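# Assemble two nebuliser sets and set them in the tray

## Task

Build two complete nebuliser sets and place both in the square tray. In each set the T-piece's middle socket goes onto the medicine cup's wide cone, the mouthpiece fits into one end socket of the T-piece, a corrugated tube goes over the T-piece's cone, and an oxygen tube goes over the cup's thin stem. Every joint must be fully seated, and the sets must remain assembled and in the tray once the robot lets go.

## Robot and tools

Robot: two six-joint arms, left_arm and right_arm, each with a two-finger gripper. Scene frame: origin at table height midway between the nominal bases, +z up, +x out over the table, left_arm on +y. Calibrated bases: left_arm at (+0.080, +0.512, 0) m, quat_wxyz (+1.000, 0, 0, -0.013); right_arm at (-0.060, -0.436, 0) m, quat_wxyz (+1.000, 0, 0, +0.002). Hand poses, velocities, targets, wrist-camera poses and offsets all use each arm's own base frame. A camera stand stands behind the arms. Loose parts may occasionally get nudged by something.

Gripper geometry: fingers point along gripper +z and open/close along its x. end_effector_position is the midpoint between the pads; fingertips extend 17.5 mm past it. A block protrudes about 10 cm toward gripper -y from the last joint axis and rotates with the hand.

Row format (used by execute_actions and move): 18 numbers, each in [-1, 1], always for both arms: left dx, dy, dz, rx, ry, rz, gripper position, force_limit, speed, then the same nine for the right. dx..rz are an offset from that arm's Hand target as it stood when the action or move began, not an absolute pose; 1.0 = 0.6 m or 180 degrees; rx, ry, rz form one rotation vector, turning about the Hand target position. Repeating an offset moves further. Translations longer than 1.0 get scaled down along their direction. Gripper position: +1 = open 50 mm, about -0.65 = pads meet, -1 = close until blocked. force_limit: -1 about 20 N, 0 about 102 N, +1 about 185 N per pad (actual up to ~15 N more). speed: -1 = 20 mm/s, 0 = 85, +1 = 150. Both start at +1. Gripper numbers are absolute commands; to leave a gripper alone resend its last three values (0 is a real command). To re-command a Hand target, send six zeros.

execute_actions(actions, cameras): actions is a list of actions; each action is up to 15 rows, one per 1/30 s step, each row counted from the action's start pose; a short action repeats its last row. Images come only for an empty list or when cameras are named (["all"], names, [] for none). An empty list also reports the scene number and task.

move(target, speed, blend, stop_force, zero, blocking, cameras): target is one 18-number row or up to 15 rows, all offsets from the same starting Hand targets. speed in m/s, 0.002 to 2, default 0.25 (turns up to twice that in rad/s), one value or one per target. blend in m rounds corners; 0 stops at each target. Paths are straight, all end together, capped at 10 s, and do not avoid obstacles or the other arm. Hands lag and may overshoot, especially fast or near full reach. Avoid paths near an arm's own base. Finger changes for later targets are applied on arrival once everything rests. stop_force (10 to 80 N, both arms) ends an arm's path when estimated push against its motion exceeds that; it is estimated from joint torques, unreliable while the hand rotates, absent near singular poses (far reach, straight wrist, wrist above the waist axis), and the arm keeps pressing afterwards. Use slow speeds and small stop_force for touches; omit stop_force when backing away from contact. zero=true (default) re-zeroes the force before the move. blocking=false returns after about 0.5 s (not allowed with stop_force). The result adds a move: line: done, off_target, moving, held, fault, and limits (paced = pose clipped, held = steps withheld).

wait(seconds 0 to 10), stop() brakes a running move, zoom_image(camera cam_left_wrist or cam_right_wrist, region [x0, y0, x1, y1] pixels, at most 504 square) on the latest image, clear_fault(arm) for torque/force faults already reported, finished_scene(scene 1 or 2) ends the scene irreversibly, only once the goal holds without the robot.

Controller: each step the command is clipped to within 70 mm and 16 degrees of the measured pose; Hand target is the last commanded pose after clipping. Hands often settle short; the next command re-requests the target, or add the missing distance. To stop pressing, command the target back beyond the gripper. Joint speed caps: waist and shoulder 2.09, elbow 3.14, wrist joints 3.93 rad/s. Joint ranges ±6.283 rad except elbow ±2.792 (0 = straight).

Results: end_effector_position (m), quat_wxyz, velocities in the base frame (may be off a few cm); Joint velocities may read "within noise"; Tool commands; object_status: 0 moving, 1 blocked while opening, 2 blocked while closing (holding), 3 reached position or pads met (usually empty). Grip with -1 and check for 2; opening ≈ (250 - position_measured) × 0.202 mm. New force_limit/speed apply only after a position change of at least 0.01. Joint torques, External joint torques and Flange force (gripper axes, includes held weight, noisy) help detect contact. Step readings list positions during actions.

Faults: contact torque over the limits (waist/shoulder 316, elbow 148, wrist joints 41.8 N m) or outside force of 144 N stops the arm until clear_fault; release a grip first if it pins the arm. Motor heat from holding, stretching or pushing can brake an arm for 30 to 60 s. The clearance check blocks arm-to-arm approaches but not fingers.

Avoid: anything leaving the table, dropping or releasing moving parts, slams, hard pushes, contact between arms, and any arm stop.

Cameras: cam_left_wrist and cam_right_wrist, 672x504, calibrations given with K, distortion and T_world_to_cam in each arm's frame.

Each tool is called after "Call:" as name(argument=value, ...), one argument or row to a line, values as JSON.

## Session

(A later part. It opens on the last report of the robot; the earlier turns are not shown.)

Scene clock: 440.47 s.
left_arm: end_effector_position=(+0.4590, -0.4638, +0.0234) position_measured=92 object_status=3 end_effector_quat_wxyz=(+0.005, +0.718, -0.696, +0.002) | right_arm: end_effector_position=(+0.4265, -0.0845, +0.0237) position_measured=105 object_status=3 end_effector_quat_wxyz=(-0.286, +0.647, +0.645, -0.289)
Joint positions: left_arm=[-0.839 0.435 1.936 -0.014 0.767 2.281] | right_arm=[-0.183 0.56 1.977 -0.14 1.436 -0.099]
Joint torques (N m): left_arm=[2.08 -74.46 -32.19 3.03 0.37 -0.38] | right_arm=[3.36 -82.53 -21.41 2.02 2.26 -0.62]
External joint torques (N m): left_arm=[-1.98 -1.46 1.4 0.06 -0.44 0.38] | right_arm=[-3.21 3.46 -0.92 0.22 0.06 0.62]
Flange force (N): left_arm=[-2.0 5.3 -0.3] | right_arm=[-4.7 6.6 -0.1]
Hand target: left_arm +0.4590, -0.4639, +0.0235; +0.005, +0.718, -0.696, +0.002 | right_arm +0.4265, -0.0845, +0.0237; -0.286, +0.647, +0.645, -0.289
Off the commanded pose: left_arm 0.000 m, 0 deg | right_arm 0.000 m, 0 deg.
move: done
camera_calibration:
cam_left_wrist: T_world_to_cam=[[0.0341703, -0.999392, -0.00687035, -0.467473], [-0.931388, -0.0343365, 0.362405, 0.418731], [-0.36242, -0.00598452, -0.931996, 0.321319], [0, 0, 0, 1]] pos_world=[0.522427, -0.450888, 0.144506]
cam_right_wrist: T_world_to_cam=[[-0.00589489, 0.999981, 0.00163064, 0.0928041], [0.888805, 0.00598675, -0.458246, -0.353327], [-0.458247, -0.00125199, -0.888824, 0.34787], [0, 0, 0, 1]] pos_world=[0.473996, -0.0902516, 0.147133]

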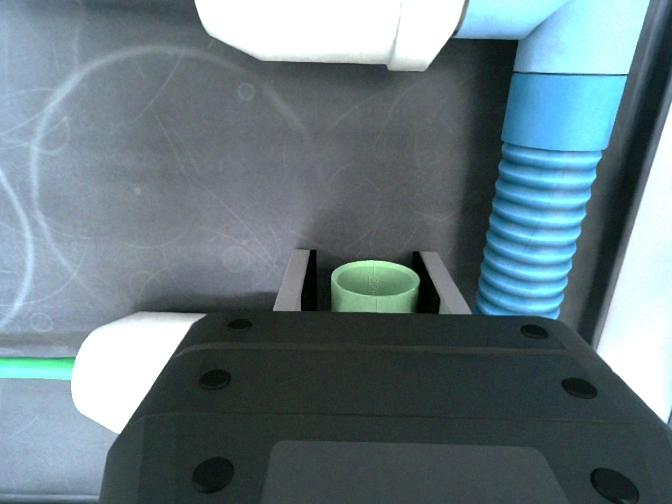

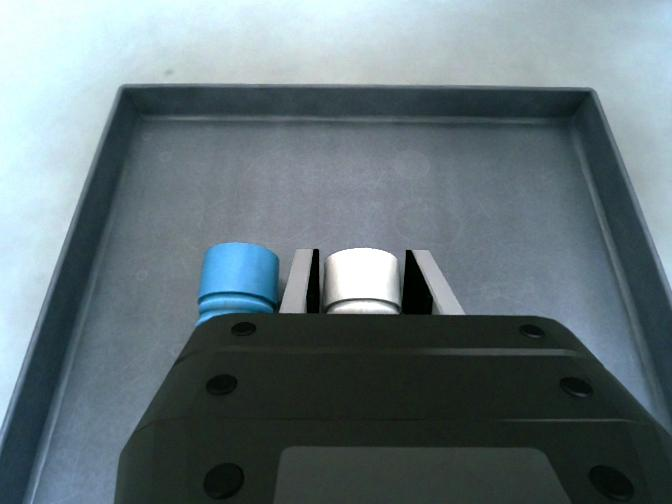

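Call:
zoom_image(
  camera="cam_left_wrist",
  region=[260, 220, 480, 330],
)

Call:
zoom_image(
  camera="cam_right_wrist",
  region=[190, 220, 480, 330],
)

Scaled by 2.291 from the camera's 672x504 image, which has a finer 960x720 frame.

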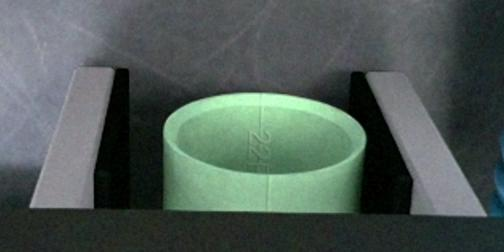

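Scaled by 1.738 from the camera's 672x504 image, which has a finer 960x720 frame.

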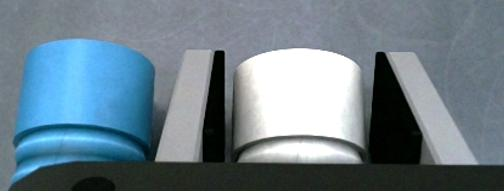

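Call:
execute_actions(
  actions=[
    [[0,-0.003,0,0,0,0,0.4,0.0,-0.9,0,0,0,0,0,0,-1,-0.3,-0.9]],
    [[0,0,0,0,0,0,-1,0.0,-0.9,0,0,0,0,0,0,-1,-0.3,-0.9]],
    [[0,0,0,0,0,0,-1,0.0,-0.9,0,0,0,0,0,0,-1,-0.3,-0.9]],
  ],
  cameras=["all"],
)

Scene clock: 442.90 s.
left_arm: end_effector_position=(+0.4590, -0.4657, +0.0235) position_measured=131 object_status=2 end_effector_quat_wxyz=(+0.005, +0.718, -0.696, +0.002) | right_arm: end_effector_position=(+0.4265, -0.0845, +0.0237) position_measured=131 object_status=2 end_effector_quat_wxyz=(-0.286, +0.647, +0.645, -0.289)
Joint positions: left_arm=[-0.841 0.436 1.934 -0.014 0.768 2.279] | right_arm=[-0.183 0.56 1.977 -0.14 1.436 -0.099]
Joint torques (N m): left_arm=[2.44 -74.91 -32.23 3.01 0.34 -0.42] | right_arm=[3.2 -82.28 -21.38 2.06 2.27 -0.61]
External joint torques (N m): left_arm=[-2.28 -1.28 1.47 0.07 -0.4 0.42] | right_arm=[-3.04 3.06 -0.92 0.17 0.06 0.61]
External joint torques at the end of the 1st action: left_arm=[-2.15 -1.05 1.44 0.09 -0.43 0.4] | right_arm=[-3.4 2.97 -0.81 0.24 0.15 0.63]
External joint torques at the end of the 2nd action: left_arm=[-2.15 -1.08 1.29 0.08 -0.46 0.39] | right_arm=[-3.68 3.48 -0.85 0.14 0.06 0.58]
Flange force (N): left_arm=[-1.7 5.5 -0.1] | right_arm=[-4.5 6.0 -0.2]
Flange force at the end of the 1st action (N): left_arm=[-1.6 5.1 0.2] | right_arm=[-4.9 5.6 -0.2]
Flange force at the end of the 2nd action (N): left_arm=[-1.4 5.0 0.1] | right_arm=[-5.6 6.5 0.1]
Hand target: left_arm +0.4590, -0.4657, +0.0235; +0.005, +0.718, -0.696, +0.002 | right_arm +0.4265, -0.0845, +0.0237; -0.286, +0.647, +0.645, -0.289
Off the commanded pose: left_arm 0.000 m, 0 deg | right_arm 0.000 m, 0 deg.
Step readings (end_effector_position of left_arm | right_arm; steps 1 to 15: 1st action; 16 to 30: 2nd action; 31 to 45: 3rd action):
0: (+0.4590, -0.4639, +0.0235) | (+0.4265, -0.0845, +0.0237)
1: (+0.4590, -0.4639, +0.0235) | (+0.4265, -0.0845, +0.0237)
2: (+0.4591, -0.4648, +0.0236) | (+0.4265, -0.0845, +0.0237)
4: (+0.4591, -0.4657, +0.0236) | (+0.4265, -0.0845, +0.0237)
8: (+0.4590, -0.4657, +0.0235) | (+0.4265, -0.0845, +0.0237)
15: (+0.4590, -0.4657, +0.0235) | (+0.4265, -0.0845, +0.0237)
16: (+0.4590, -0.4657, +0.0235) | (+0.4265, -0.0845, +0.0237)
17: (+0.4590, -0.4657, +0.0235) | (+0.4265, -0.0845, +0.0237)
19: (+0.4590, -0.4657, +0.0235) | (+0.4265, -0.0845, +0.0237)
23: (+0.4590, -0.4657, +0.0235) | (+0.4265, -0.0845, +0.0237)
30: (+0.4590, -0.4656, +0.0235) | (+0.4265, -0.0845, +0.0237)
31: (+0.4590, -0.4656, +0.0235) | (+0.4265, -0.0845, +0.0237)
32: (+0.4590, -0.4656, +0.0235) | (+0.4265, -0.0845, +0.0237)
34: (+0.4590, -0.4656, +0.0235) | (+0.4265, -0.0845, +0.0237)
38: (+0.4590, -0.4657, +0.0235) | (+0.4265, -0.0845, +0.0237)
45: (+0.4590, -0.4657, +0.0235) | (+0.4265, -0.0845, +0.0237)
camera_calibration:
cam_left_wrist: T_world_to_cam=[[0.0340789, -0.999396, -0.00683261, -0.469335], [-0.931425, -0.0342382, 0.362318, 0.418835], [-0.362333, -0.00598332, -0.932029, 0.321304], [0, 0, 0, 1]] pos_world=[0.522527, -0.452788, 0.144506]
cam_right_wrist: T_world_to_cam=[[-0.00589489, 0.999981, 0.00163064, 0.0928041], [0.888805, 0.00598675, -0.458246, -0.353327], [-0.458247, -0.00125199, -0.888824, 0.34787], [0, 0, 0, 1]] pos_world=[0.473996, -0.0902516, 0.147133]

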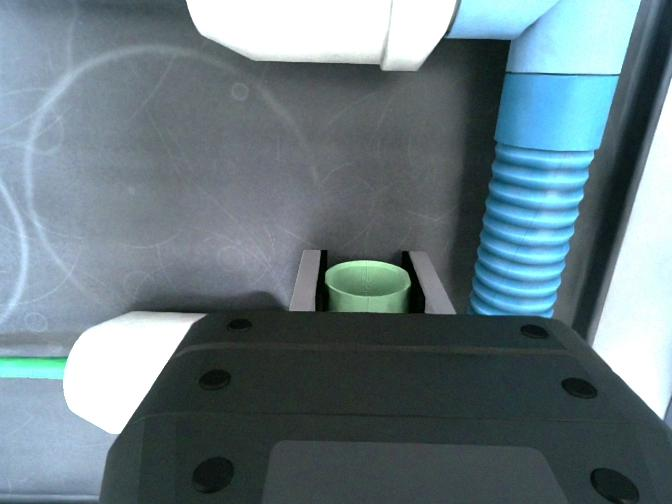

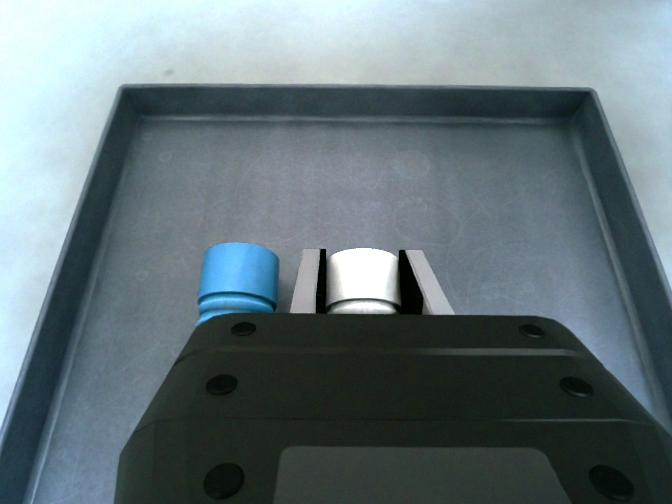

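Call:
move(
  target=[
    [0,0,0.2942,0,0,0,-1,0.0,-0.9, 0,0,0.2938,0,0,0,-1,-0.3,-0.9],
    [0.0833,0.0072,0.2942,0,0,0,-1,0.0,-0.9, 0.0225,0.3075,0.3605,0.2083,-0.2083,0.4679,-1,-0.3,-0.9],
    [0.0833,0.0072,0.2942,0,0,0,-1,0.0,-0.9, 0.0225,0.6408,0.3605,0.4067,0,0.9135,-1,-0.3,-0.9],
    [0.0833,0.0072,0.2942,0,0,0,-1,0.0,-0.9, 0.1133,0.9263,0.3107,0,0,1.0,-1,-0.3,-0.9],
  ],
  speed=[0.2, 0.4, 0.4, 0.4],
  blend=[0.02, 0.03, 0.03, 0],
  cameras=["all"],
)

Scene clock: 450.77 s.
left_arm: end_effector_position=(+0.5090, -0.4613, +0.2000) position_measured=131 object_status=2 end_effector_quat_wxyz=(+0.005, +0.718, -0.696, +0.002) | right_arm: end_effector_position=(+0.4945, +0.4713, +0.2102) position_measured=131 object_status=2 end_effector_quat_wxyz=(-0.289, +0.645, -0.647, +0.286)
Joint positions: left_arm=[-0.782 0.306 1.735 -0.011 1.097 2.333] | right_arm=[0.973 0.188 2.076 -1.19 0.722 -1.281]
Joint torques (N m): left_arm=[2.11 -70.73 -41.12 3.9 0.39 -0.39] | right_arm=[3.42 -56.12 -32.14 -0.32 0.6 -0.61]
External joint torques (N m): left_arm=[-1.76 -1.19 1.57 0.07 -0.46 0.39] | right_arm=[-3.47 3.6 -0.59 0.09 0.04 0.61]
Flange force (N): left_arm=[-2.2 5.2 1.5] | right_arm=[-1.8 -1.3 9.3]
Hand target: left_arm +0.5090, -0.4613, +0.2000; +0.005, +0.718, -0.696, +0.002 | right_arm +0.4945, +0.4713, +0.2101; -0.289, +0.645, -0.647, +0.286
Off the commanded pose: left_arm 0.000 m, 0 deg | right_arm 0.000 m, 0 deg.
move: done
camera_calibration:
cam_left_wrist: T_world_to_cam=[[0.0340789, -0.999396, -0.00683261, -0.465431], [-0.931425, -0.0342382, 0.362318, 0.401479], [-0.362333, -0.00598332, -0.932029, 0.504007], [0, 0, 0, 1]] pos_world=[0.572427, -0.448388, 0.321106]
cam_right_wrist: T_world_to_cam=[[0.00589482, -0.999981, 0.00163044, 0.473964], [-0.888785, -0.00598654, -0.458286, 0.553], [0.458287, 0.00125241, -0.888803, 0.0909917], [0, 0, 0, 1]] pos_world=[0.447004, 0.477152, 0.333533]

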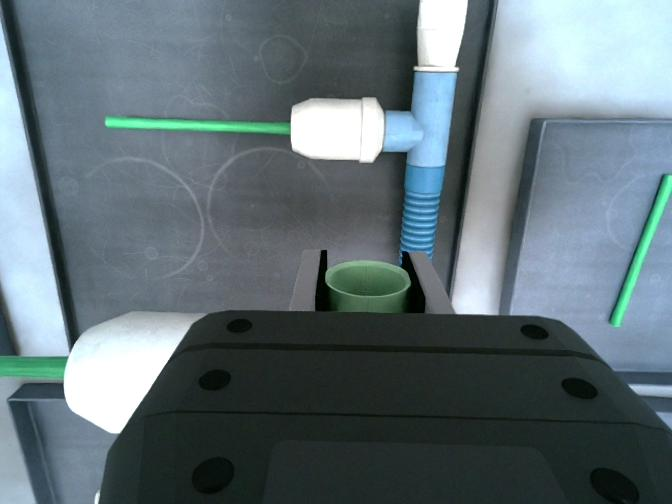

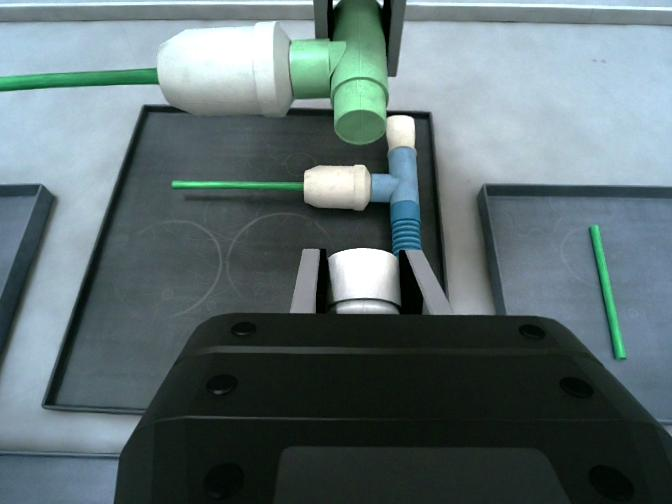

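Call:
zoom_image(
  camera="cam_right_wrist",
  region=[280, 20, 460, 320],
)

Scaled by 1.680 from the camera's 672x504 image, which has a finer 960x720 frame.

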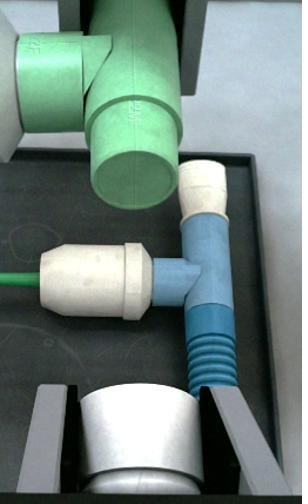

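Call:
zoom_image(
  camera="cam_right_wrist",
  region=[310, 0, 420, 150],
)

Scaled by 3.360 from the camera's 672x504 image, which has a finer 960x720 frame.

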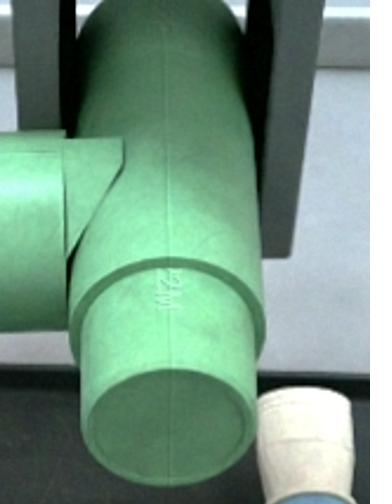

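Call:
move(
  target=[0,0,0,0,0,0,-1,0.0,-0.9,0.09,0.0005,-0.0021,0,0,0,-1,-0.3,-0.9],
  speed=0.08,
  cameras=["all"],
)

Scene clock: 454.37 s.
left_arm: end_effector_position=(+0.5090, -0.4613, +0.2000) position_measured=131 object_status=2 end_effector_quat_wxyz=(+0.005, +0.718, -0.696, +0.002) | right_arm: end_effector_position=(+0.5485, +0.4716, +0.2089) position_measured=131 object_status=2 end_effector_quat_wxyz=(-0.289, +0.645, -0.647, +0.286)
Joint positions: left_arm=[-0.782 0.306 1.735 -0.011 1.097 2.333] | right_arm=[0.896 0.231 2.023 -1.202 0.67 -1.329]
Joint torques (N m): left_arm=[2.25 -70.65 -41.2 3.88 0.39 -0.42] | right_arm=[3.01 -61.32 -32.4 -0.25 0.45 -0.58]
External joint torques (N m): left_arm=[-2.04 -1.05 1.69 0.09 -0.47 0.42] | right_arm=[-3.01 3.64 -0.85 0.07 0.09 0.58]
Flange force (N): left_arm=[-2.0 5.5 1.7] | right_arm=[-2.2 -1.2 8.7]
Hand target: left_arm +0.5090, -0.4613, +0.2000; +0.005, +0.718, -0.696, +0.002 | right_arm +0.5485, +0.4716, +0.2089; -0.289, +0.645, -0.647, +0.286
Off the commanded pose: left_arm 0.000 m, 0 deg | right_arm 0.000 m, 0 deg.
move: done
camera_calibration:
cam_left_wrist: T_world_to_cam=[[0.0340789, -0.999396, -0.00683261, -0.465431], [-0.931425, -0.0342382, 0.362318, 0.401479], [-0.362333, -0.00598332, -0.932029, 0.504007], [0, 0, 0, 1]] pos_world=[0.572427, -0.448388, 0.321106]
cam_right_wrist: T_world_to_cam=[[0.00598323, -0.999981, 0.00167667, 0.473888], [-0.888743, -0.0060862, -0.458365, 0.600454], [0.458367, 0.00125238, -0.888762, 0.0650349], [0, 0, 0, 1]] pos_world=[0.501004, 0.477451, 0.332233]

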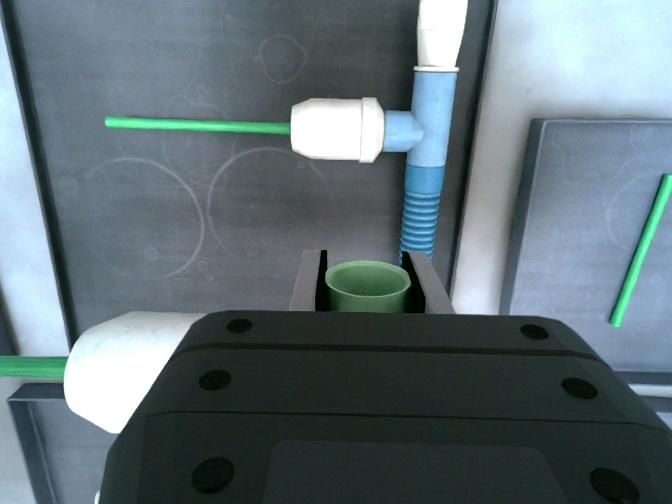

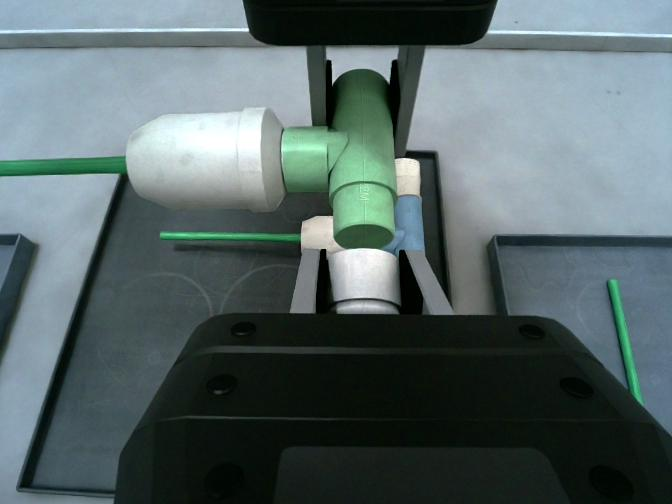

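Call:
zoom_image(
  camera="cam_right_wrist",
  region=[280, 40, 460, 320],
)

Call:
zoom_image(
  camera="cam_left_wrist",
  region=[270, 230, 470, 330],
)

Scaled by 1.800 from the camera's 672x504 image, which has a finer 960x720 frame.

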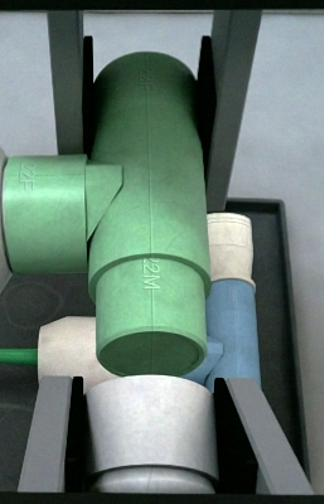

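Scaled by 2.520 from the camera's 672x504 image, which has a finer 960x720 frame.

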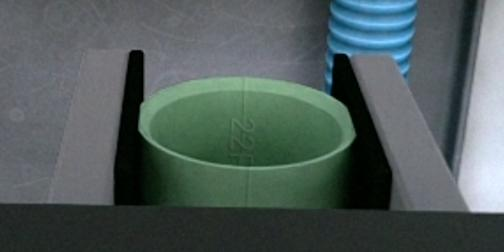

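Call:
zoom_image(
  camera="cam_right_wrist",
  region=[320, 180, 410, 300],
)

Call:
zoom_image(
  camera="cam_left_wrist",
  region=[310, 240, 430, 320],
)

Scaled by 4.200 from the camera's 672x504 image, which has a finer 960x720 frame.

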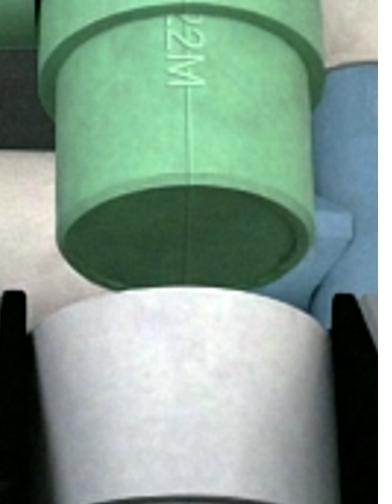

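Scaled by 4.200 from the camera's 672x504 image, which has a finer 960x720 frame.

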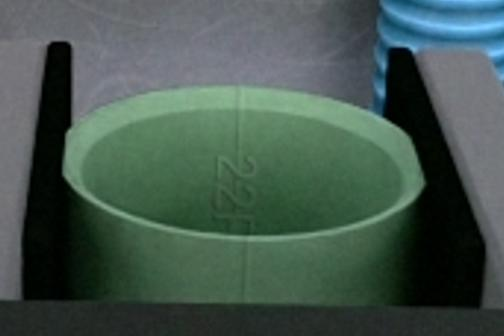

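Call:
move(
  target=[0,0,0,0,0,0,-1,0.0,-0.9,0.0233,0,0,0,0,0,-1,-0.3,-0.9],
  speed=0.01,
  stop_force=12,
  cameras=["all"],
)

Scene clock: 459.50 s.
left_arm: end_effector_position=(+0.5090, -0.4613, +0.2000) position_measured=131 object_status=2 end_effector_quat_wxyz=(+0.005, +0.718, -0.696, +0.002) | right_arm: end_effector_position=(+0.5615, +0.4715, +0.2088) position_measured=131 object_status=2 end_effector_quat_wxyz=(-0.289, +0.645, -0.647, +0.286)
Joint positions: left_arm=[-0.782 0.306 1.735 -0.011 1.097 2.333] | right_arm=[0.879 0.241 2.009 -1.202 0.658 -1.343]
Joint torques (N m): left_arm=[-2.41 -69.24 -42.36 1.88 -0.82 -0.89] | right_arm=[6.25 -62.97 -38 -1.23 -1.6 -0.66]
External joint torques (N m): left_arm=[2.62 -2.58 2.96 2.07 0.75 0.89] | right_arm=[-6.37 4.27 4.71 1.07 2.1 0.66]
Flange force (N): left_arm=[-9.9 3.0 -0.4] | right_arm=[6.6 2.0 7.5]
Hand target: left_arm +0.5090, -0.4613, +0.2000; +0.005, +0.718, -0.696, +0.002 | right_arm +0.5615, +0.4715, +0.2088; -0.289, +0.645, -0.647, +0.286 (not the last commanded pose)
Off the commanded pose: left_arm 0.000 m, 0 deg | right_arm 0.001 m, 0 deg.
move: contact (right_arm)
camera_calibration:
cam_left_wrist: T_world_to_cam=[[0.0341724, -0.999392, -0.00686748, -0.465475], [-0.931422, -0.034338, 0.362317, 0.401525], [-0.362333, -0.00598474, -0.932029, 0.504043], [0, 0, 0, 1]] pos_world=[0.572527, -0.448388, 0.321106]
cam_right_wrist: T_world_to_cam=[[0.00580343, -0.999982, 0.00180766, 0.473759], [-0.888847, -0.00598668, -0.458165, 0.611989], [0.458168, 0.0010522, -0.888865, 0.0591743], [0, 0, 0, 1]] pos_world=[0.514103, 0.477352, 0.332134]

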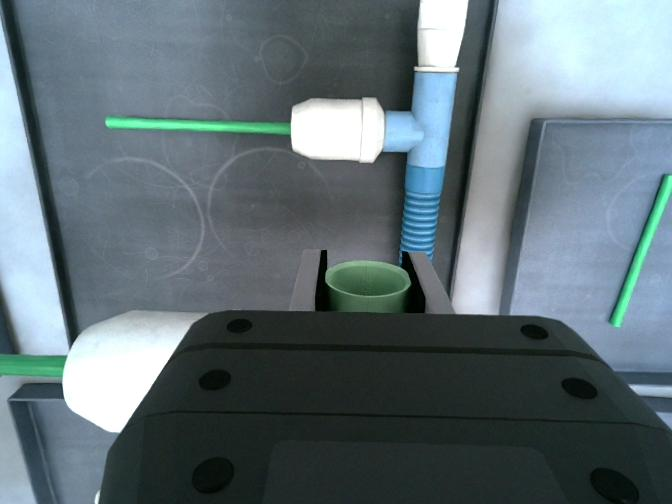

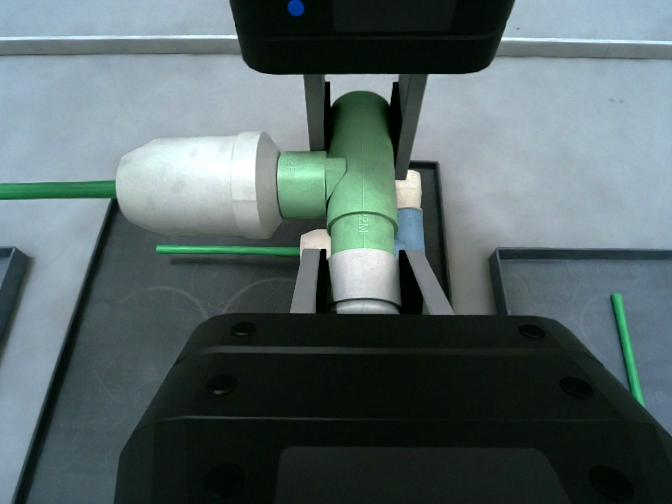

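Call:
zoom_image(
  camera="cam_right_wrist",
  region=[310, 190, 415, 320],
)

Scaled by 3.877 from the camera's 672x504 image, which has a finer 960x720 frame.

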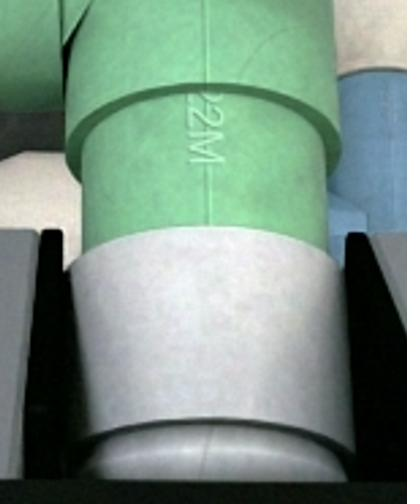

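Call:
move(
  target=[0,0,0,0,0,0,-1,0.0,-0.9,0.0258,0,0,0,0,0,-1,-0.3,-0.9],
  speed=0.008,
  stop_force=45,
  zero=false,
  cameras=["cam_right_wrist"],
)

Scene clock: 462.43 s.
left_arm: end_effector_position=(+0.5091, -0.4613, +0.2000) position_measured=131 object_status=2 end_effector_quat_wxyz=(+0.005, +0.718, -0.696, +0.002) | right_arm: end_effector_position=(+0.5760, +0.4715, +0.2087) position_measured=131 object_status=2 end_effector_quat_wxyz=(-0.289, +0.645, -0.647, +0.286)
Joint positions: left_arm=[-0.782 0.306 1.735 -0.011 1.097 2.333] | right_arm=[0.86 0.254 1.993 -1.202 0.646 -1.358]
Joint torques (N m): left_arm=[-28.8 -72.83 -26.75 -8.9 8.28 -1.12] | right_arm=[-13.99 -60.73 -57.61 -6.83 -1.79 -0.68]
External joint torques (N m): left_arm=[28.92 0.57 -12.82 12.86 -8.35 1.12] | right_arm=[13.85 0.5 24.17 6.68 2.26 0.68]
Flange force (N): left_arm=[-14.8 -47.6 1.7] | right_arm=[13.1 34.8 -32.1]
Hand target: left_arm +0.5090, -0.4613, +0.2000; +0.005, +0.718, -0.696, +0.002 | right_arm +0.5760, +0.4715, +0.2087; -0.289, +0.645, -0.647, +0.286 (not the last commanded pose)
Off the commanded pose: left_arm 0.000 m, 0 deg | right_arm 0.001 m, 0 deg.
move: contact (right_arm)
camera_calibration:
cam_right_wrist: T_world_to_cam=[[0.00584949, -0.999981, 0.00171738, 0.473681], [-0.888949, -0.00598652, -0.457967, 0.624731], [0.457969, 0.00115221, -0.888967, 0.0525792], [0, 0, 0, 1]] pos_world=[0.528504, 0.477352, 0.332034]
Images, in order (width x height): cam_right_wrist 672x504.

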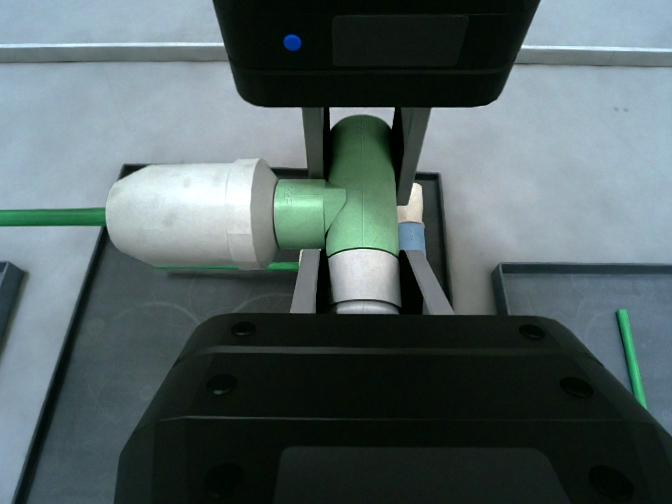

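Call:
zoom_image(
  camera="cam_right_wrist",
  region=[310, 190, 415, 320],
)

Scaled by 3.877 from the camera's 672x504 image, which has a finer 960x720 frame.

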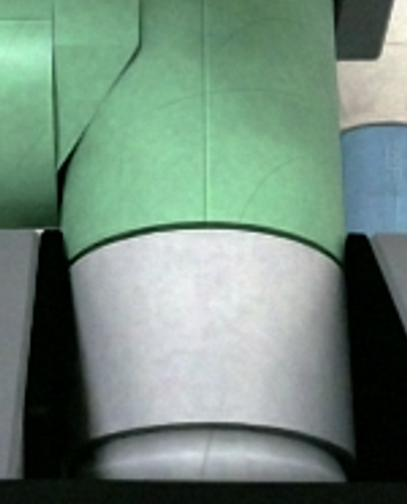

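Call:
move(
  target=[0,0,0,0,0,0,-1,0.0,-0.9,0.006,0,0,0,0,0,-1,-0.3,-0.9],
  speed=0.005,
  stop_force=58,
  zero=false,
  cameras=["cam_right_wrist"],
)

Scene clock: 463.40 s.
left_arm: end_effector_position=(+0.5090, -0.4613, +0.2000) position_measured=131 object_status=2 end_effector_quat_wxyz=(+0.005, +0.718, -0.696, +0.002) | right_arm: end_effector_position=(+0.5764, +0.4715, +0.2087) position_measured=131 object_status=2 end_effector_quat_wxyz=(-0.289, +0.645, -0.647, +0.286)
Joint positions: left_arm=[-0.782 0.306 1.735 -0.011 1.097 2.333] | right_arm=[0.859 0.254 1.993 -1.202 0.646 -1.359]
Joint torques (N m): left_arm=[-32.84 -72.98 -23.13 -10.77 10.3 -1.08] | right_arm=[-18.49 -59.87 -61.16 -7.96 -1.41 -0.68]
External joint torques (N m): left_arm=[32.95 0.86 -16.36 14.72 -10.37 1.08] | right_arm=[18.42 -0.4 27.71 7.82 1.89 0.68]
Flange force (N): left_arm=[-14.3 -56.5 1.9] | right_arm=[13.8 41.2 -40.1]
Hand target: left_arm +0.5090, -0.4613, +0.2000; +0.005, +0.718, -0.696, +0.002 | right_arm +0.5764, +0.4715, +0.2087; -0.289, +0.645, -0.647, +0.286 (not the last commanded pose)
Off the commanded pose: left_arm 0.000 m, 0 deg | right_arm 0.003 m, 0 deg.
move: contact (right_arm)
camera_calibration:
cam_right_wrist: T_world_to_cam=[[0.00584964, -0.999981, 0.00171829, 0.473678], [-0.888908, -0.00598696, -0.458046, 0.625137], [0.458048, 0.001152, -0.888927, 0.0524295], [0, 0, 0, 1]] pos_world=[0.528904, 0.477352, 0.332134]
Images, in order (width x height): cam_right_wrist 672x504.

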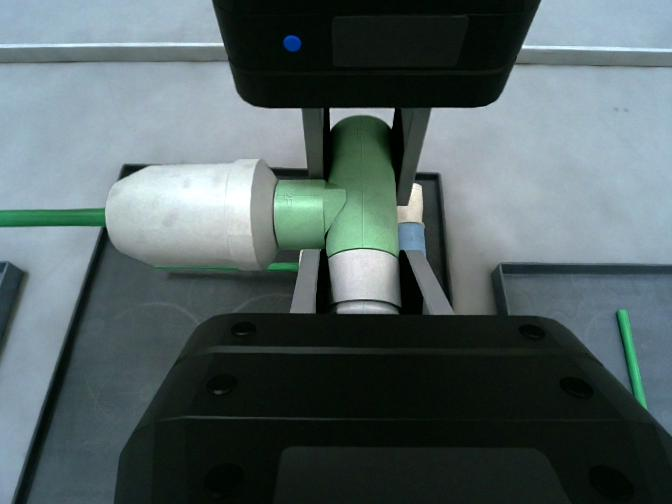

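Call:
move(
  target=[
    [0,0,0,0,0,0,-1,0.0,-0.9,-0.0032,0,0,0,0,0,-1,-0.3,-0.9],
    [0,0,0,0,0,0,0.4,0.0,-0.9,-0.0032,0,0,0,0,0,-1,-0.3,-0.9],
  ],
  speed=0.02,
  cameras=["all"],
)

Scene clock: 466.37 s.
left_arm: end_effector_position=(+0.5090, -0.4614, +0.2000) position_measured=92 object_status=3 end_effector_quat_wxyz=(+0.005, +0.718, -0.696, +0.002) | right_arm: end_effector_position=(+0.5745, +0.4715, +0.2087) position_measured=131 object_status=2 end_effector_quat_wxyz=(-0.289, +0.645, -0.647, +0.286)
Joint positions: left_arm=[-0.783 0.306 1.735 -0.011 1.097 2.333] | right_arm=[0.862 0.252 1.995 -1.202 0.647 -1.356]
Joint torques (N m): left_arm=[2.41 -70.37 -40.92 3.86 0.37 -0.44] | right_arm=[2.71 -63.45 -32.77 -0.29 0.45 -0.66]
External joint torques (N m): left_arm=[-2.34 -0.96 1.69 0.07 -0.43 0.44] | right_arm=[-2.7 3.41 -0.61 0.15 0.02 0.66]
Flange force (N): left_arm=[-1.6 5.6 1.7] | right_arm=[-1.7 -0.6 8.0]
Hand target: left_arm +0.5090, -0.4613, +0.2000; +0.005, +0.718, -0.696, +0.002 | right_arm +0.5745, +0.4715, +0.2087; -0.289, +0.645, -0.647, +0.286
Off the commanded pose: left_arm 0.000 m, 0 deg | right_arm 0.000 m, 0 deg.
move: done
camera_calibration:
cam_left_wrist: T_world_to_cam=[[0.034115, -0.999395, -0.00673576, -0.465582], [-0.931458, -0.0342373, 0.362234, 0.401521], [-0.362246, -0.00608352, -0.932063, 0.503922], [0, 0, 0, 1]] pos_world=[0.572427, -0.448488, 0.321106]
cam_right_wrist: T_world_to_cam=[[0.00593861, -0.999981, 0.00176393, 0.473627], [-0.888907, -0.00608695, -0.458046, 0.623496], [0.458048, 0.00115219, -0.888927, 0.0532995], [0, 0, 0, 1]] pos_world=[0.527004, 0.477352, 0.332134]

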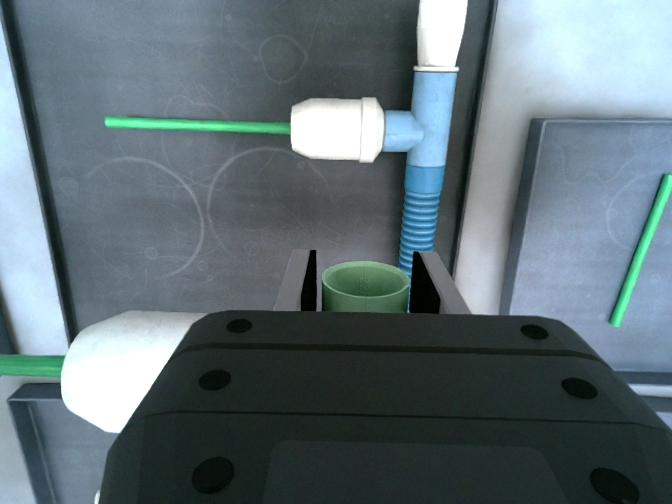

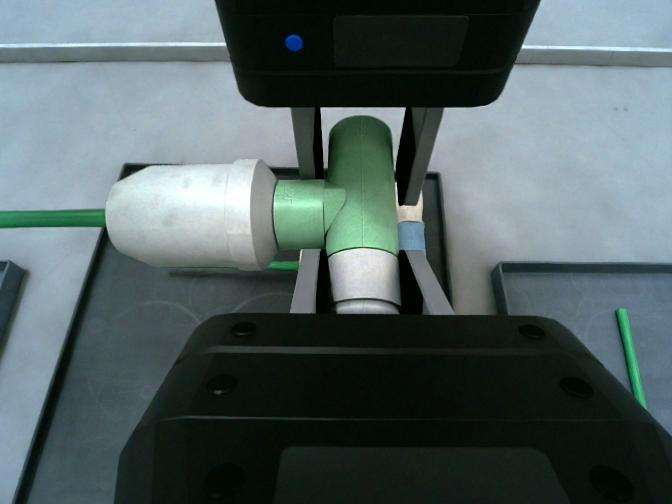

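Call:
move(
  target=[
    [0,0,0.1667,0,0,0,0.4,0.0,-0.9,0,0,0,0,0,0,-1,-0.3,-0.9],
    [-0.4067,0.1938,0.1667,0,0,0,0.4,0.0,-0.9,0.1117,-0.2618,0,0,0,0,-1,-0.3,-0.9],
  ],
  speed=[0.12,0.2],
  blend=0.02,
  cameras=["all"],
)

Scene clock: 468.30 s.
left_arm: end_effector_position=(+0.4710, -0.4431, +0.2998) position_measured=92 object_status=3 end_effector_quat_wxyz=(+0.005, +0.718, -0.696, +0.002) | right_arm: end_effector_position=(+0.5918, +0.4309, +0.2087) position_measured=131 object_status=2 end_effector_quat_wxyz=(-0.289, +0.645, -0.647, +0.286)
Joint positions: left_arm=[-0.804 0.183 1.7 -0.01 1.255 2.31] | right_arm=[0.792 0.224 2.033 -1.232 0.593 -1.373]
Joint torques (N m): left_arm=[2.32 -60.76 -43.95 4.12 0.34 -0.42] | right_arm=[3.5 -60.3 -32.56 -0.21 0.39 -0.64]
External joint torques (N m): left_arm=[-1.99 -1.69 1.64 0.13 -0.4 0.42] | right_arm=[-3.46 3.41 -0.69 0.06 0.04 0.64]
Flange force (N): left_arm=[-2.5 5.9 2.0] | right_arm=[-0.4 -1.2 9.1]
Hand target: left_arm +0.4711, -0.4431, +0.2998; +0.005, +0.718, -0.696, +0.002 (not the last commanded pose) | right_arm +0.5918, +0.4309, +0.2087; -0.289, +0.645, -0.647, +0.286 (not the last commanded pose)
Off the commanded pose: left_arm 0.228 m, 0 deg | right_arm 0.127 m, 0 deg.
move: held (left_arm; a check stopped the path), off_target (right_arm; braked when a check withheld steps of left_arm); path passed 1 of 2 targets; limits=held
pose unreachable (left arm): on one or more control steps of this call, first in action 0 (counted from 0), this arm could not follow its commanded pose, so it was not sent that pose on those steps. It may still have moved: this result reports where it is.
cause: moving toward the commanded pose would bring a part of the arm too close to another arm (this arm's gripper and the right arm's gripper, where that arm would come to rest).
camera_calibration:
cam_left_wrist: T_world_to_cam=[[0.0339715, -0.999397, -0.00712421, -0.445091], [-0.931315, -0.0342421, 0.362603, 0.330498], [-0.362628, -0.00568329, -0.931917, 0.583546], [0, 0, 0, 1]] pos_world=[0.534528, -0.430189, 0.420806]
cam_right_wrist: T_world_to_cam=[[0.00584964, -0.999981, 0.00171829, 0.432988], [-0.888908, -0.00598696, -0.458046, 0.638672], [0.458048, 0.001152, -0.888927, 0.0453765], [0, 0, 0, 1]] pos_world=[0.544404, 0.436752, 0.332134]

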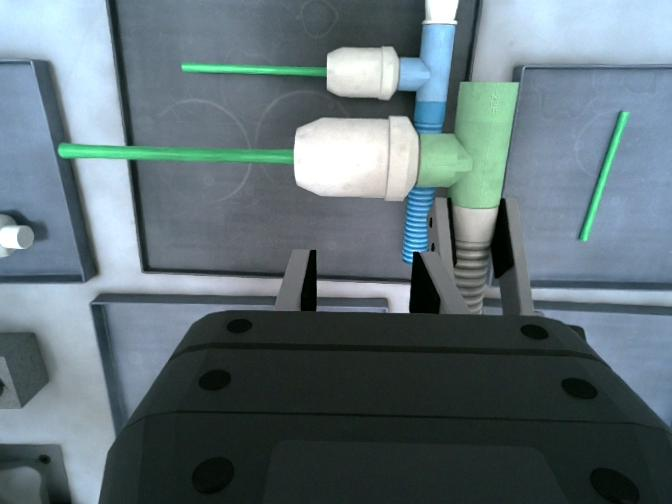

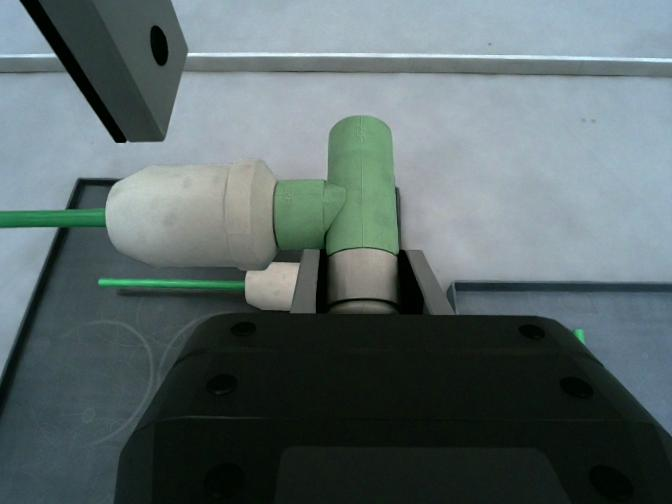

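Call:
move(
  target=[
    [0,0.19,0,0,0,0,0.4,0.0,-0.9,0.0828,-0.1942,0.0002,0,0,0,-1,-0.3,-0.9],
    [-0.3435,0.1635,0.0,0,0,0,0.4,0.0,-0.9,0.0828,-0.1942,0.0002,0,0,0,-1,-0.3,-0.9],
  ],
  speed=[0.15,0.2],
  blend=0.03,
  cameras=["all"],
)

Scene clock: 470.80 s.
left_arm: end_effector_position=(+0.2650, -0.3450, +0.2998) position_measured=92 object_status=3 end_effector_quat_wxyz=(+0.005, +0.718, -0.696, +0.002) | right_arm: end_effector_position=(+0.6415, +0.3143, +0.2088) position_measured=131 object_status=2 end_effector_quat_wxyz=(-0.289, +0.645, -0.647, +0.286)
Joint positions: left_arm=[-0.989 -0.16 2.048 -0.009 1.248 2.124] | right_arm=[0.57 0.163 2.11 -1.313 0.425 -1.444]
Joint torques (N m): left_arm=[2.08 -25.31 -43.6 4.1 0.34 -0.41] | right_arm=[3.14 -53.81 -32.55 -0.17 0.27 -0.62]
External joint torques (N m): left_arm=[-2.17 0.36 1.25 0.15 -0.42 0.41] | right_arm=[-3.13 3.6 -0.43 0.07 0 0.62]
Flange force (N): left_arm=[1.3 4.0 2.9] | right_arm=[1.3 0.1 9.9]
Hand target: left_arm +0.2650, -0.3450, +0.2998; +0.005, +0.718, -0.696, +0.002 | right_arm +0.6415, +0.3143, +0.2088; -0.289, +0.645, -0.647, +0.286
Off the commanded pose: left_arm 0.000 m, 0 deg | right_arm 0.000 m, 0 deg.
move: done
camera_calibration:
cam_left_wrist: T_world_to_cam=[[0.0340651, -0.999394, -0.0071591, -0.340067], [-0.931311, -0.0343419, 0.362602, 0.141972], [-0.362628, -0.00568472, -0.931917, 0.509402], [0, 0, 0, 1]] pos_world=[0.328528, -0.332089, 0.420806]
cam_right_wrist: T_world_to_cam=[[0.00584964, -0.999981, 0.00171829, 0.3161], [-0.888908, -0.00598696, -0.458046, 0.68211], [0.458048, 0.001152, -0.888927, 0.0228805], [0, 0, 0, 1]] pos_world=[0.594004, 0.320152, 0.332234]

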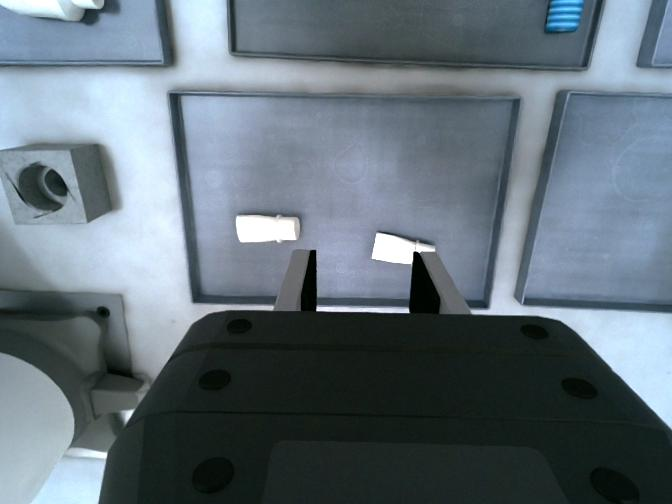

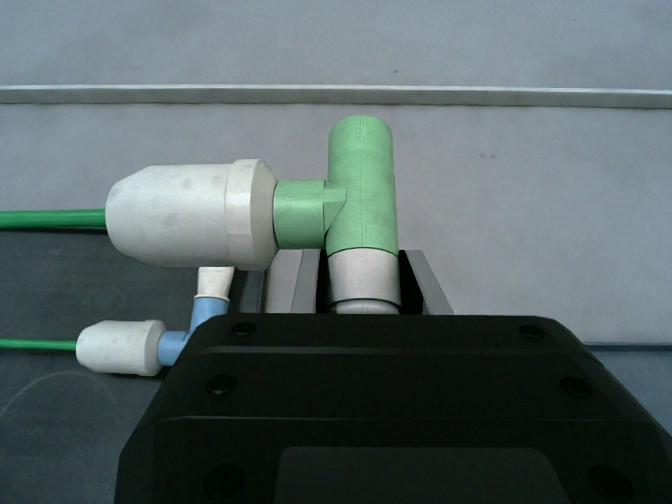

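Call:
zoom_image(
  camera="cam_left_wrist",
  region=[225, 200, 315, 260],
)

Scaled by 5.600 from the camera's 672x504 image, which has a finer 960x720 frame.

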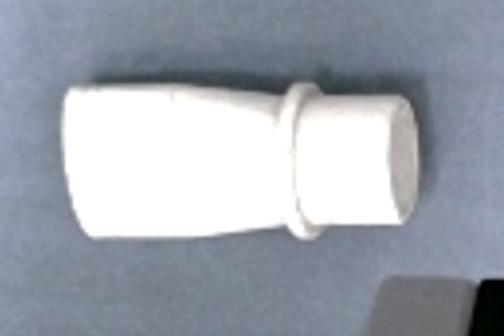

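Call:
zoom_image(
  camera="cam_left_wrist",
  region=[360, 215, 450, 275],
)

Scaled by 5.600 from the camera's 672x504 image, which has a finer 960x720 frame.

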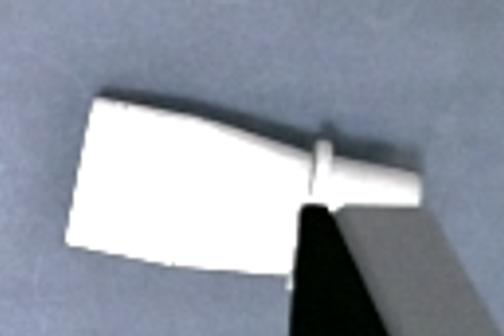

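Call:
move(
  target=[-0.1233,0.1417,-0.2663,-0.03224,0.02912,0.51157,0.47,0.0,-0.9,0,0,0,0,0,0,-1,-0.3,-0.9],
  speed=0.3,
  cameras=["cam_left_wrist"],
)

Scene clock: 477.23 s.
left_arm: end_effector_position=(+0.1910, -0.2600, +0.1400) position_measured=83 object_status=3 end_effector_quat_wxyz=(+0.063, +0.997, +0.035, +0.007) | right_arm: end_effector_position=(+0.6415, +0.3143, +0.2088) position_measured=131 object_status=2 end_effector_quat_wxyz=(-0.289, +0.645, -0.647, +0.286)
Joint positions: left_arm=[-0.996 -0.277 2.459 -0.071 0.845 0.549] | right_arm=[0.57 0.163 2.11 -1.313 0.425 -1.444]
Joint torques (N m): left_arm=[2.28 -7.85 -37.88 3.36 0.1 -0.43] | right_arm=[2.78 -53.52 -32.38 -0.23 0.26 -0.61]
External joint torques (N m): left_arm=[-2.19 0.89 1.82 0.12 -0.38 0.43] | right_arm=[-2.85 3.33 -0.61 0.13 0.02 0.61]
Flange force (N): left_arm=[-5.5 2.2 5.0] | right_arm=[0.8 -0.3 9.1]
Hand target: left_arm +0.1910, -0.2600, +0.1400; +0.063, +0.997, +0.035, +0.007 | right_arm +0.6415, +0.3143, +0.2088; -0.289, +0.645, -0.647, +0.286
Off the commanded pose: left_arm 0.000 m, 0 deg | right_arm 0.000 m, 0 deg.
move: done
camera_calibration:
cam_left_wrist: T_world_to_cam=[[0.997405, 0.0716138, -0.00736085, -0.15925], [0.0665535, -0.878255, 0.473539, -0.291654], [0.0274472, -0.4728, -0.880742, 0.131092], [0, 0, 0, 1]] pos_world=[0.174649, -0.182761, 0.252395]
Images, in order (width x height): cam_left_wrist 672x504.

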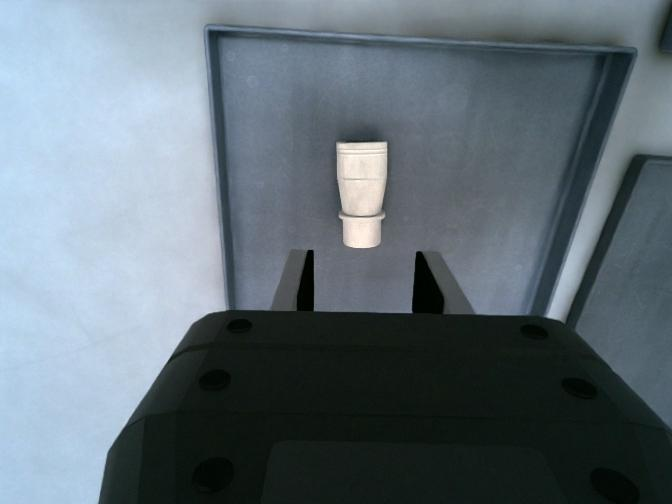

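Call:
move(
  target=[0.0075,-0.005,-0.1953,0,0,0,0.47,0.0,-0.9,0,0,0,0,0,0,-1,-0.3,-0.9],
  speed=0.08,
  cameras=["cam_left_wrist"],
)

Scene clock: 479.93 s.
left_arm: end_effector_position=(+0.1955, -0.2630, +0.0228) position_measured=83 object_status=3 end_effector_quat_wxyz=(+0.063, +0.997, +0.035, +0.007) | right_arm: end_effector_position=(+0.6415, +0.3143, +0.2088) position_measured=131 object_status=2 end_effector_quat_wxyz=(-0.289, +0.645, -0.647, +0.286)
Joint positions: left_arm=[-0.989 -0.036 2.577 -0.116 0.488 0.611] | right_arm=[0.57 0.163 2.11 -1.313 0.425 -1.444]
Joint torques (N m): left_arm=[2.19 -21.11 -26.11 2.35 0.12 -0.37] | right_arm=[3.5 -53.82 -32.43 -0.19 0.23 -0.64]
External joint torques (N m): left_arm=[-2.22 0.34 1.13 0.07 -0.41 0.38] | right_arm=[-3.55 3.48 -0.6 0.09 0.05 0.64]
Flange force (N): left_arm=[-6.1 1.6 3.6] | right_arm=[1.8 -0.5 10.0]
Hand target: left_arm +0.1955, -0.2630, +0.0228; +0.063, +0.997, +0.035, +0.007 | right_arm +0.6415, +0.3143, +0.2088; -0.289, +0.645, -0.647, +0.286
Off the commanded pose: left_arm 0.000 m, 0 deg | right_arm 0.000 m, 0 deg.
move: done
camera_calibration:
cam_left_wrist: T_world_to_cam=[[0.997405, 0.0716129, -0.00736036, -0.164386], [0.0665524, -0.878255, 0.473539, -0.239089], [0.0274472, -0.4728, -0.880742, 0.0263269], [0, 0, 0, 1]] pos_world=[0.179149, -0.185761, 0.135195]
Images, in order (width x height): cam_left_wrist 672x504.

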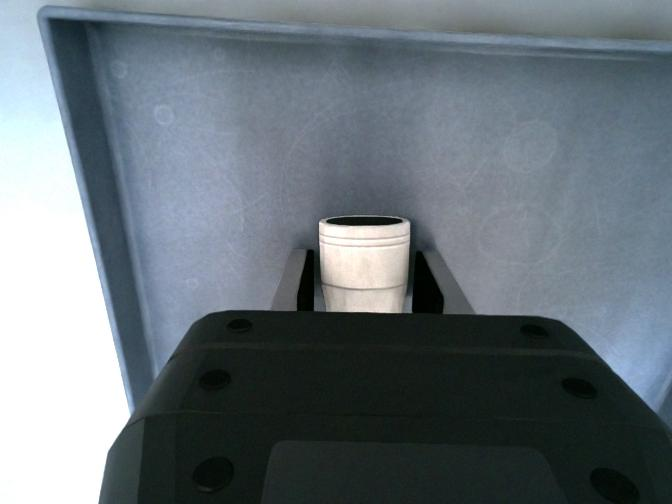

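Call:
move(
  target=[0,0,0,0,0,0,-1,0.0,-0.9,0,0,0,0,0,0,-1,-0.3,-0.9],
  speed=0.08,
  cameras=["cam_left_wrist"],
)

Scene clock: 480.60 s.
left_arm: end_effector_position=(+0.1955, -0.2630, +0.0228) position_measured=124 object_status=2 end_effector_quat_wxyz=(+0.063, +0.997, +0.035, +0.007) | right_arm: end_effector_position=(+0.6415, +0.3143, +0.2088) position_measured=131 object_status=2 end_effector_quat_wxyz=(-0.289, +0.645, -0.647, +0.286)
Joint positions: left_arm=[-0.989 -0.036 2.577 -0.116 0.488 0.611] | right_arm=[0.57 0.163 2.11 -1.313 0.425 -1.444]
Joint torques (N m): left_arm=[2.31 -21.23 -26.01 2.31 0.16 -0.39] | right_arm=[3.42 -53.69 -32.35 -0.24 0.21 -0.63]
External joint torques (N m): left_arm=[-2.21 0.06 1.25 0.08 -0.44 0.39] | right_arm=[-3.49 3.65 -0.58 0.14 0.06 0.63]
Flange force (N): left_arm=[-6.4 1.1 3.1] | right_arm=[1.5 -0.6 10.1]
Hand target: left_arm +0.1955, -0.2630, +0.0228; +0.063, +0.997, +0.035, +0.007 | right_arm +0.6415, +0.3143, +0.2088; -0.289, +0.645, -0.647, +0.286
Off the commanded pose: left_arm 0.000 m, 0 deg | right_arm 0.000 m, 0 deg.
move: done
camera_calibration:
cam_left_wrist: T_world_to_cam=[[0.997405, 0.0716138, -0.00736085, -0.164386], [0.0665535, -0.878255, 0.473539, -0.239089], [0.0274472, -0.4728, -0.880742, 0.0263269], [0, 0, 0, 1]] pos_world=[0.179149, -0.185761, 0.135195]
Images, in order (width x height): cam_left_wrist 672x504.

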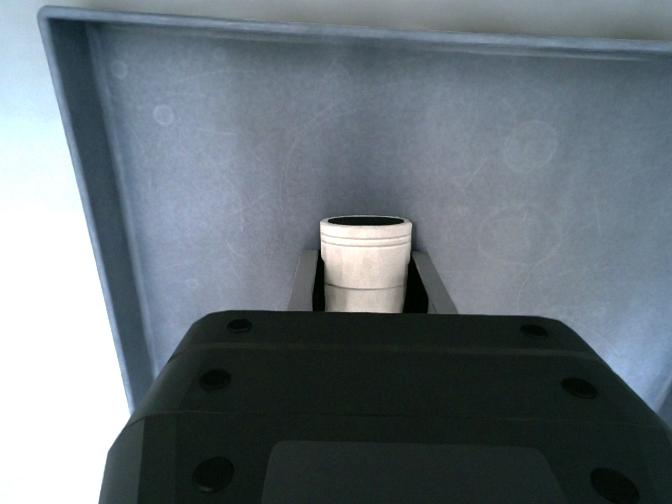

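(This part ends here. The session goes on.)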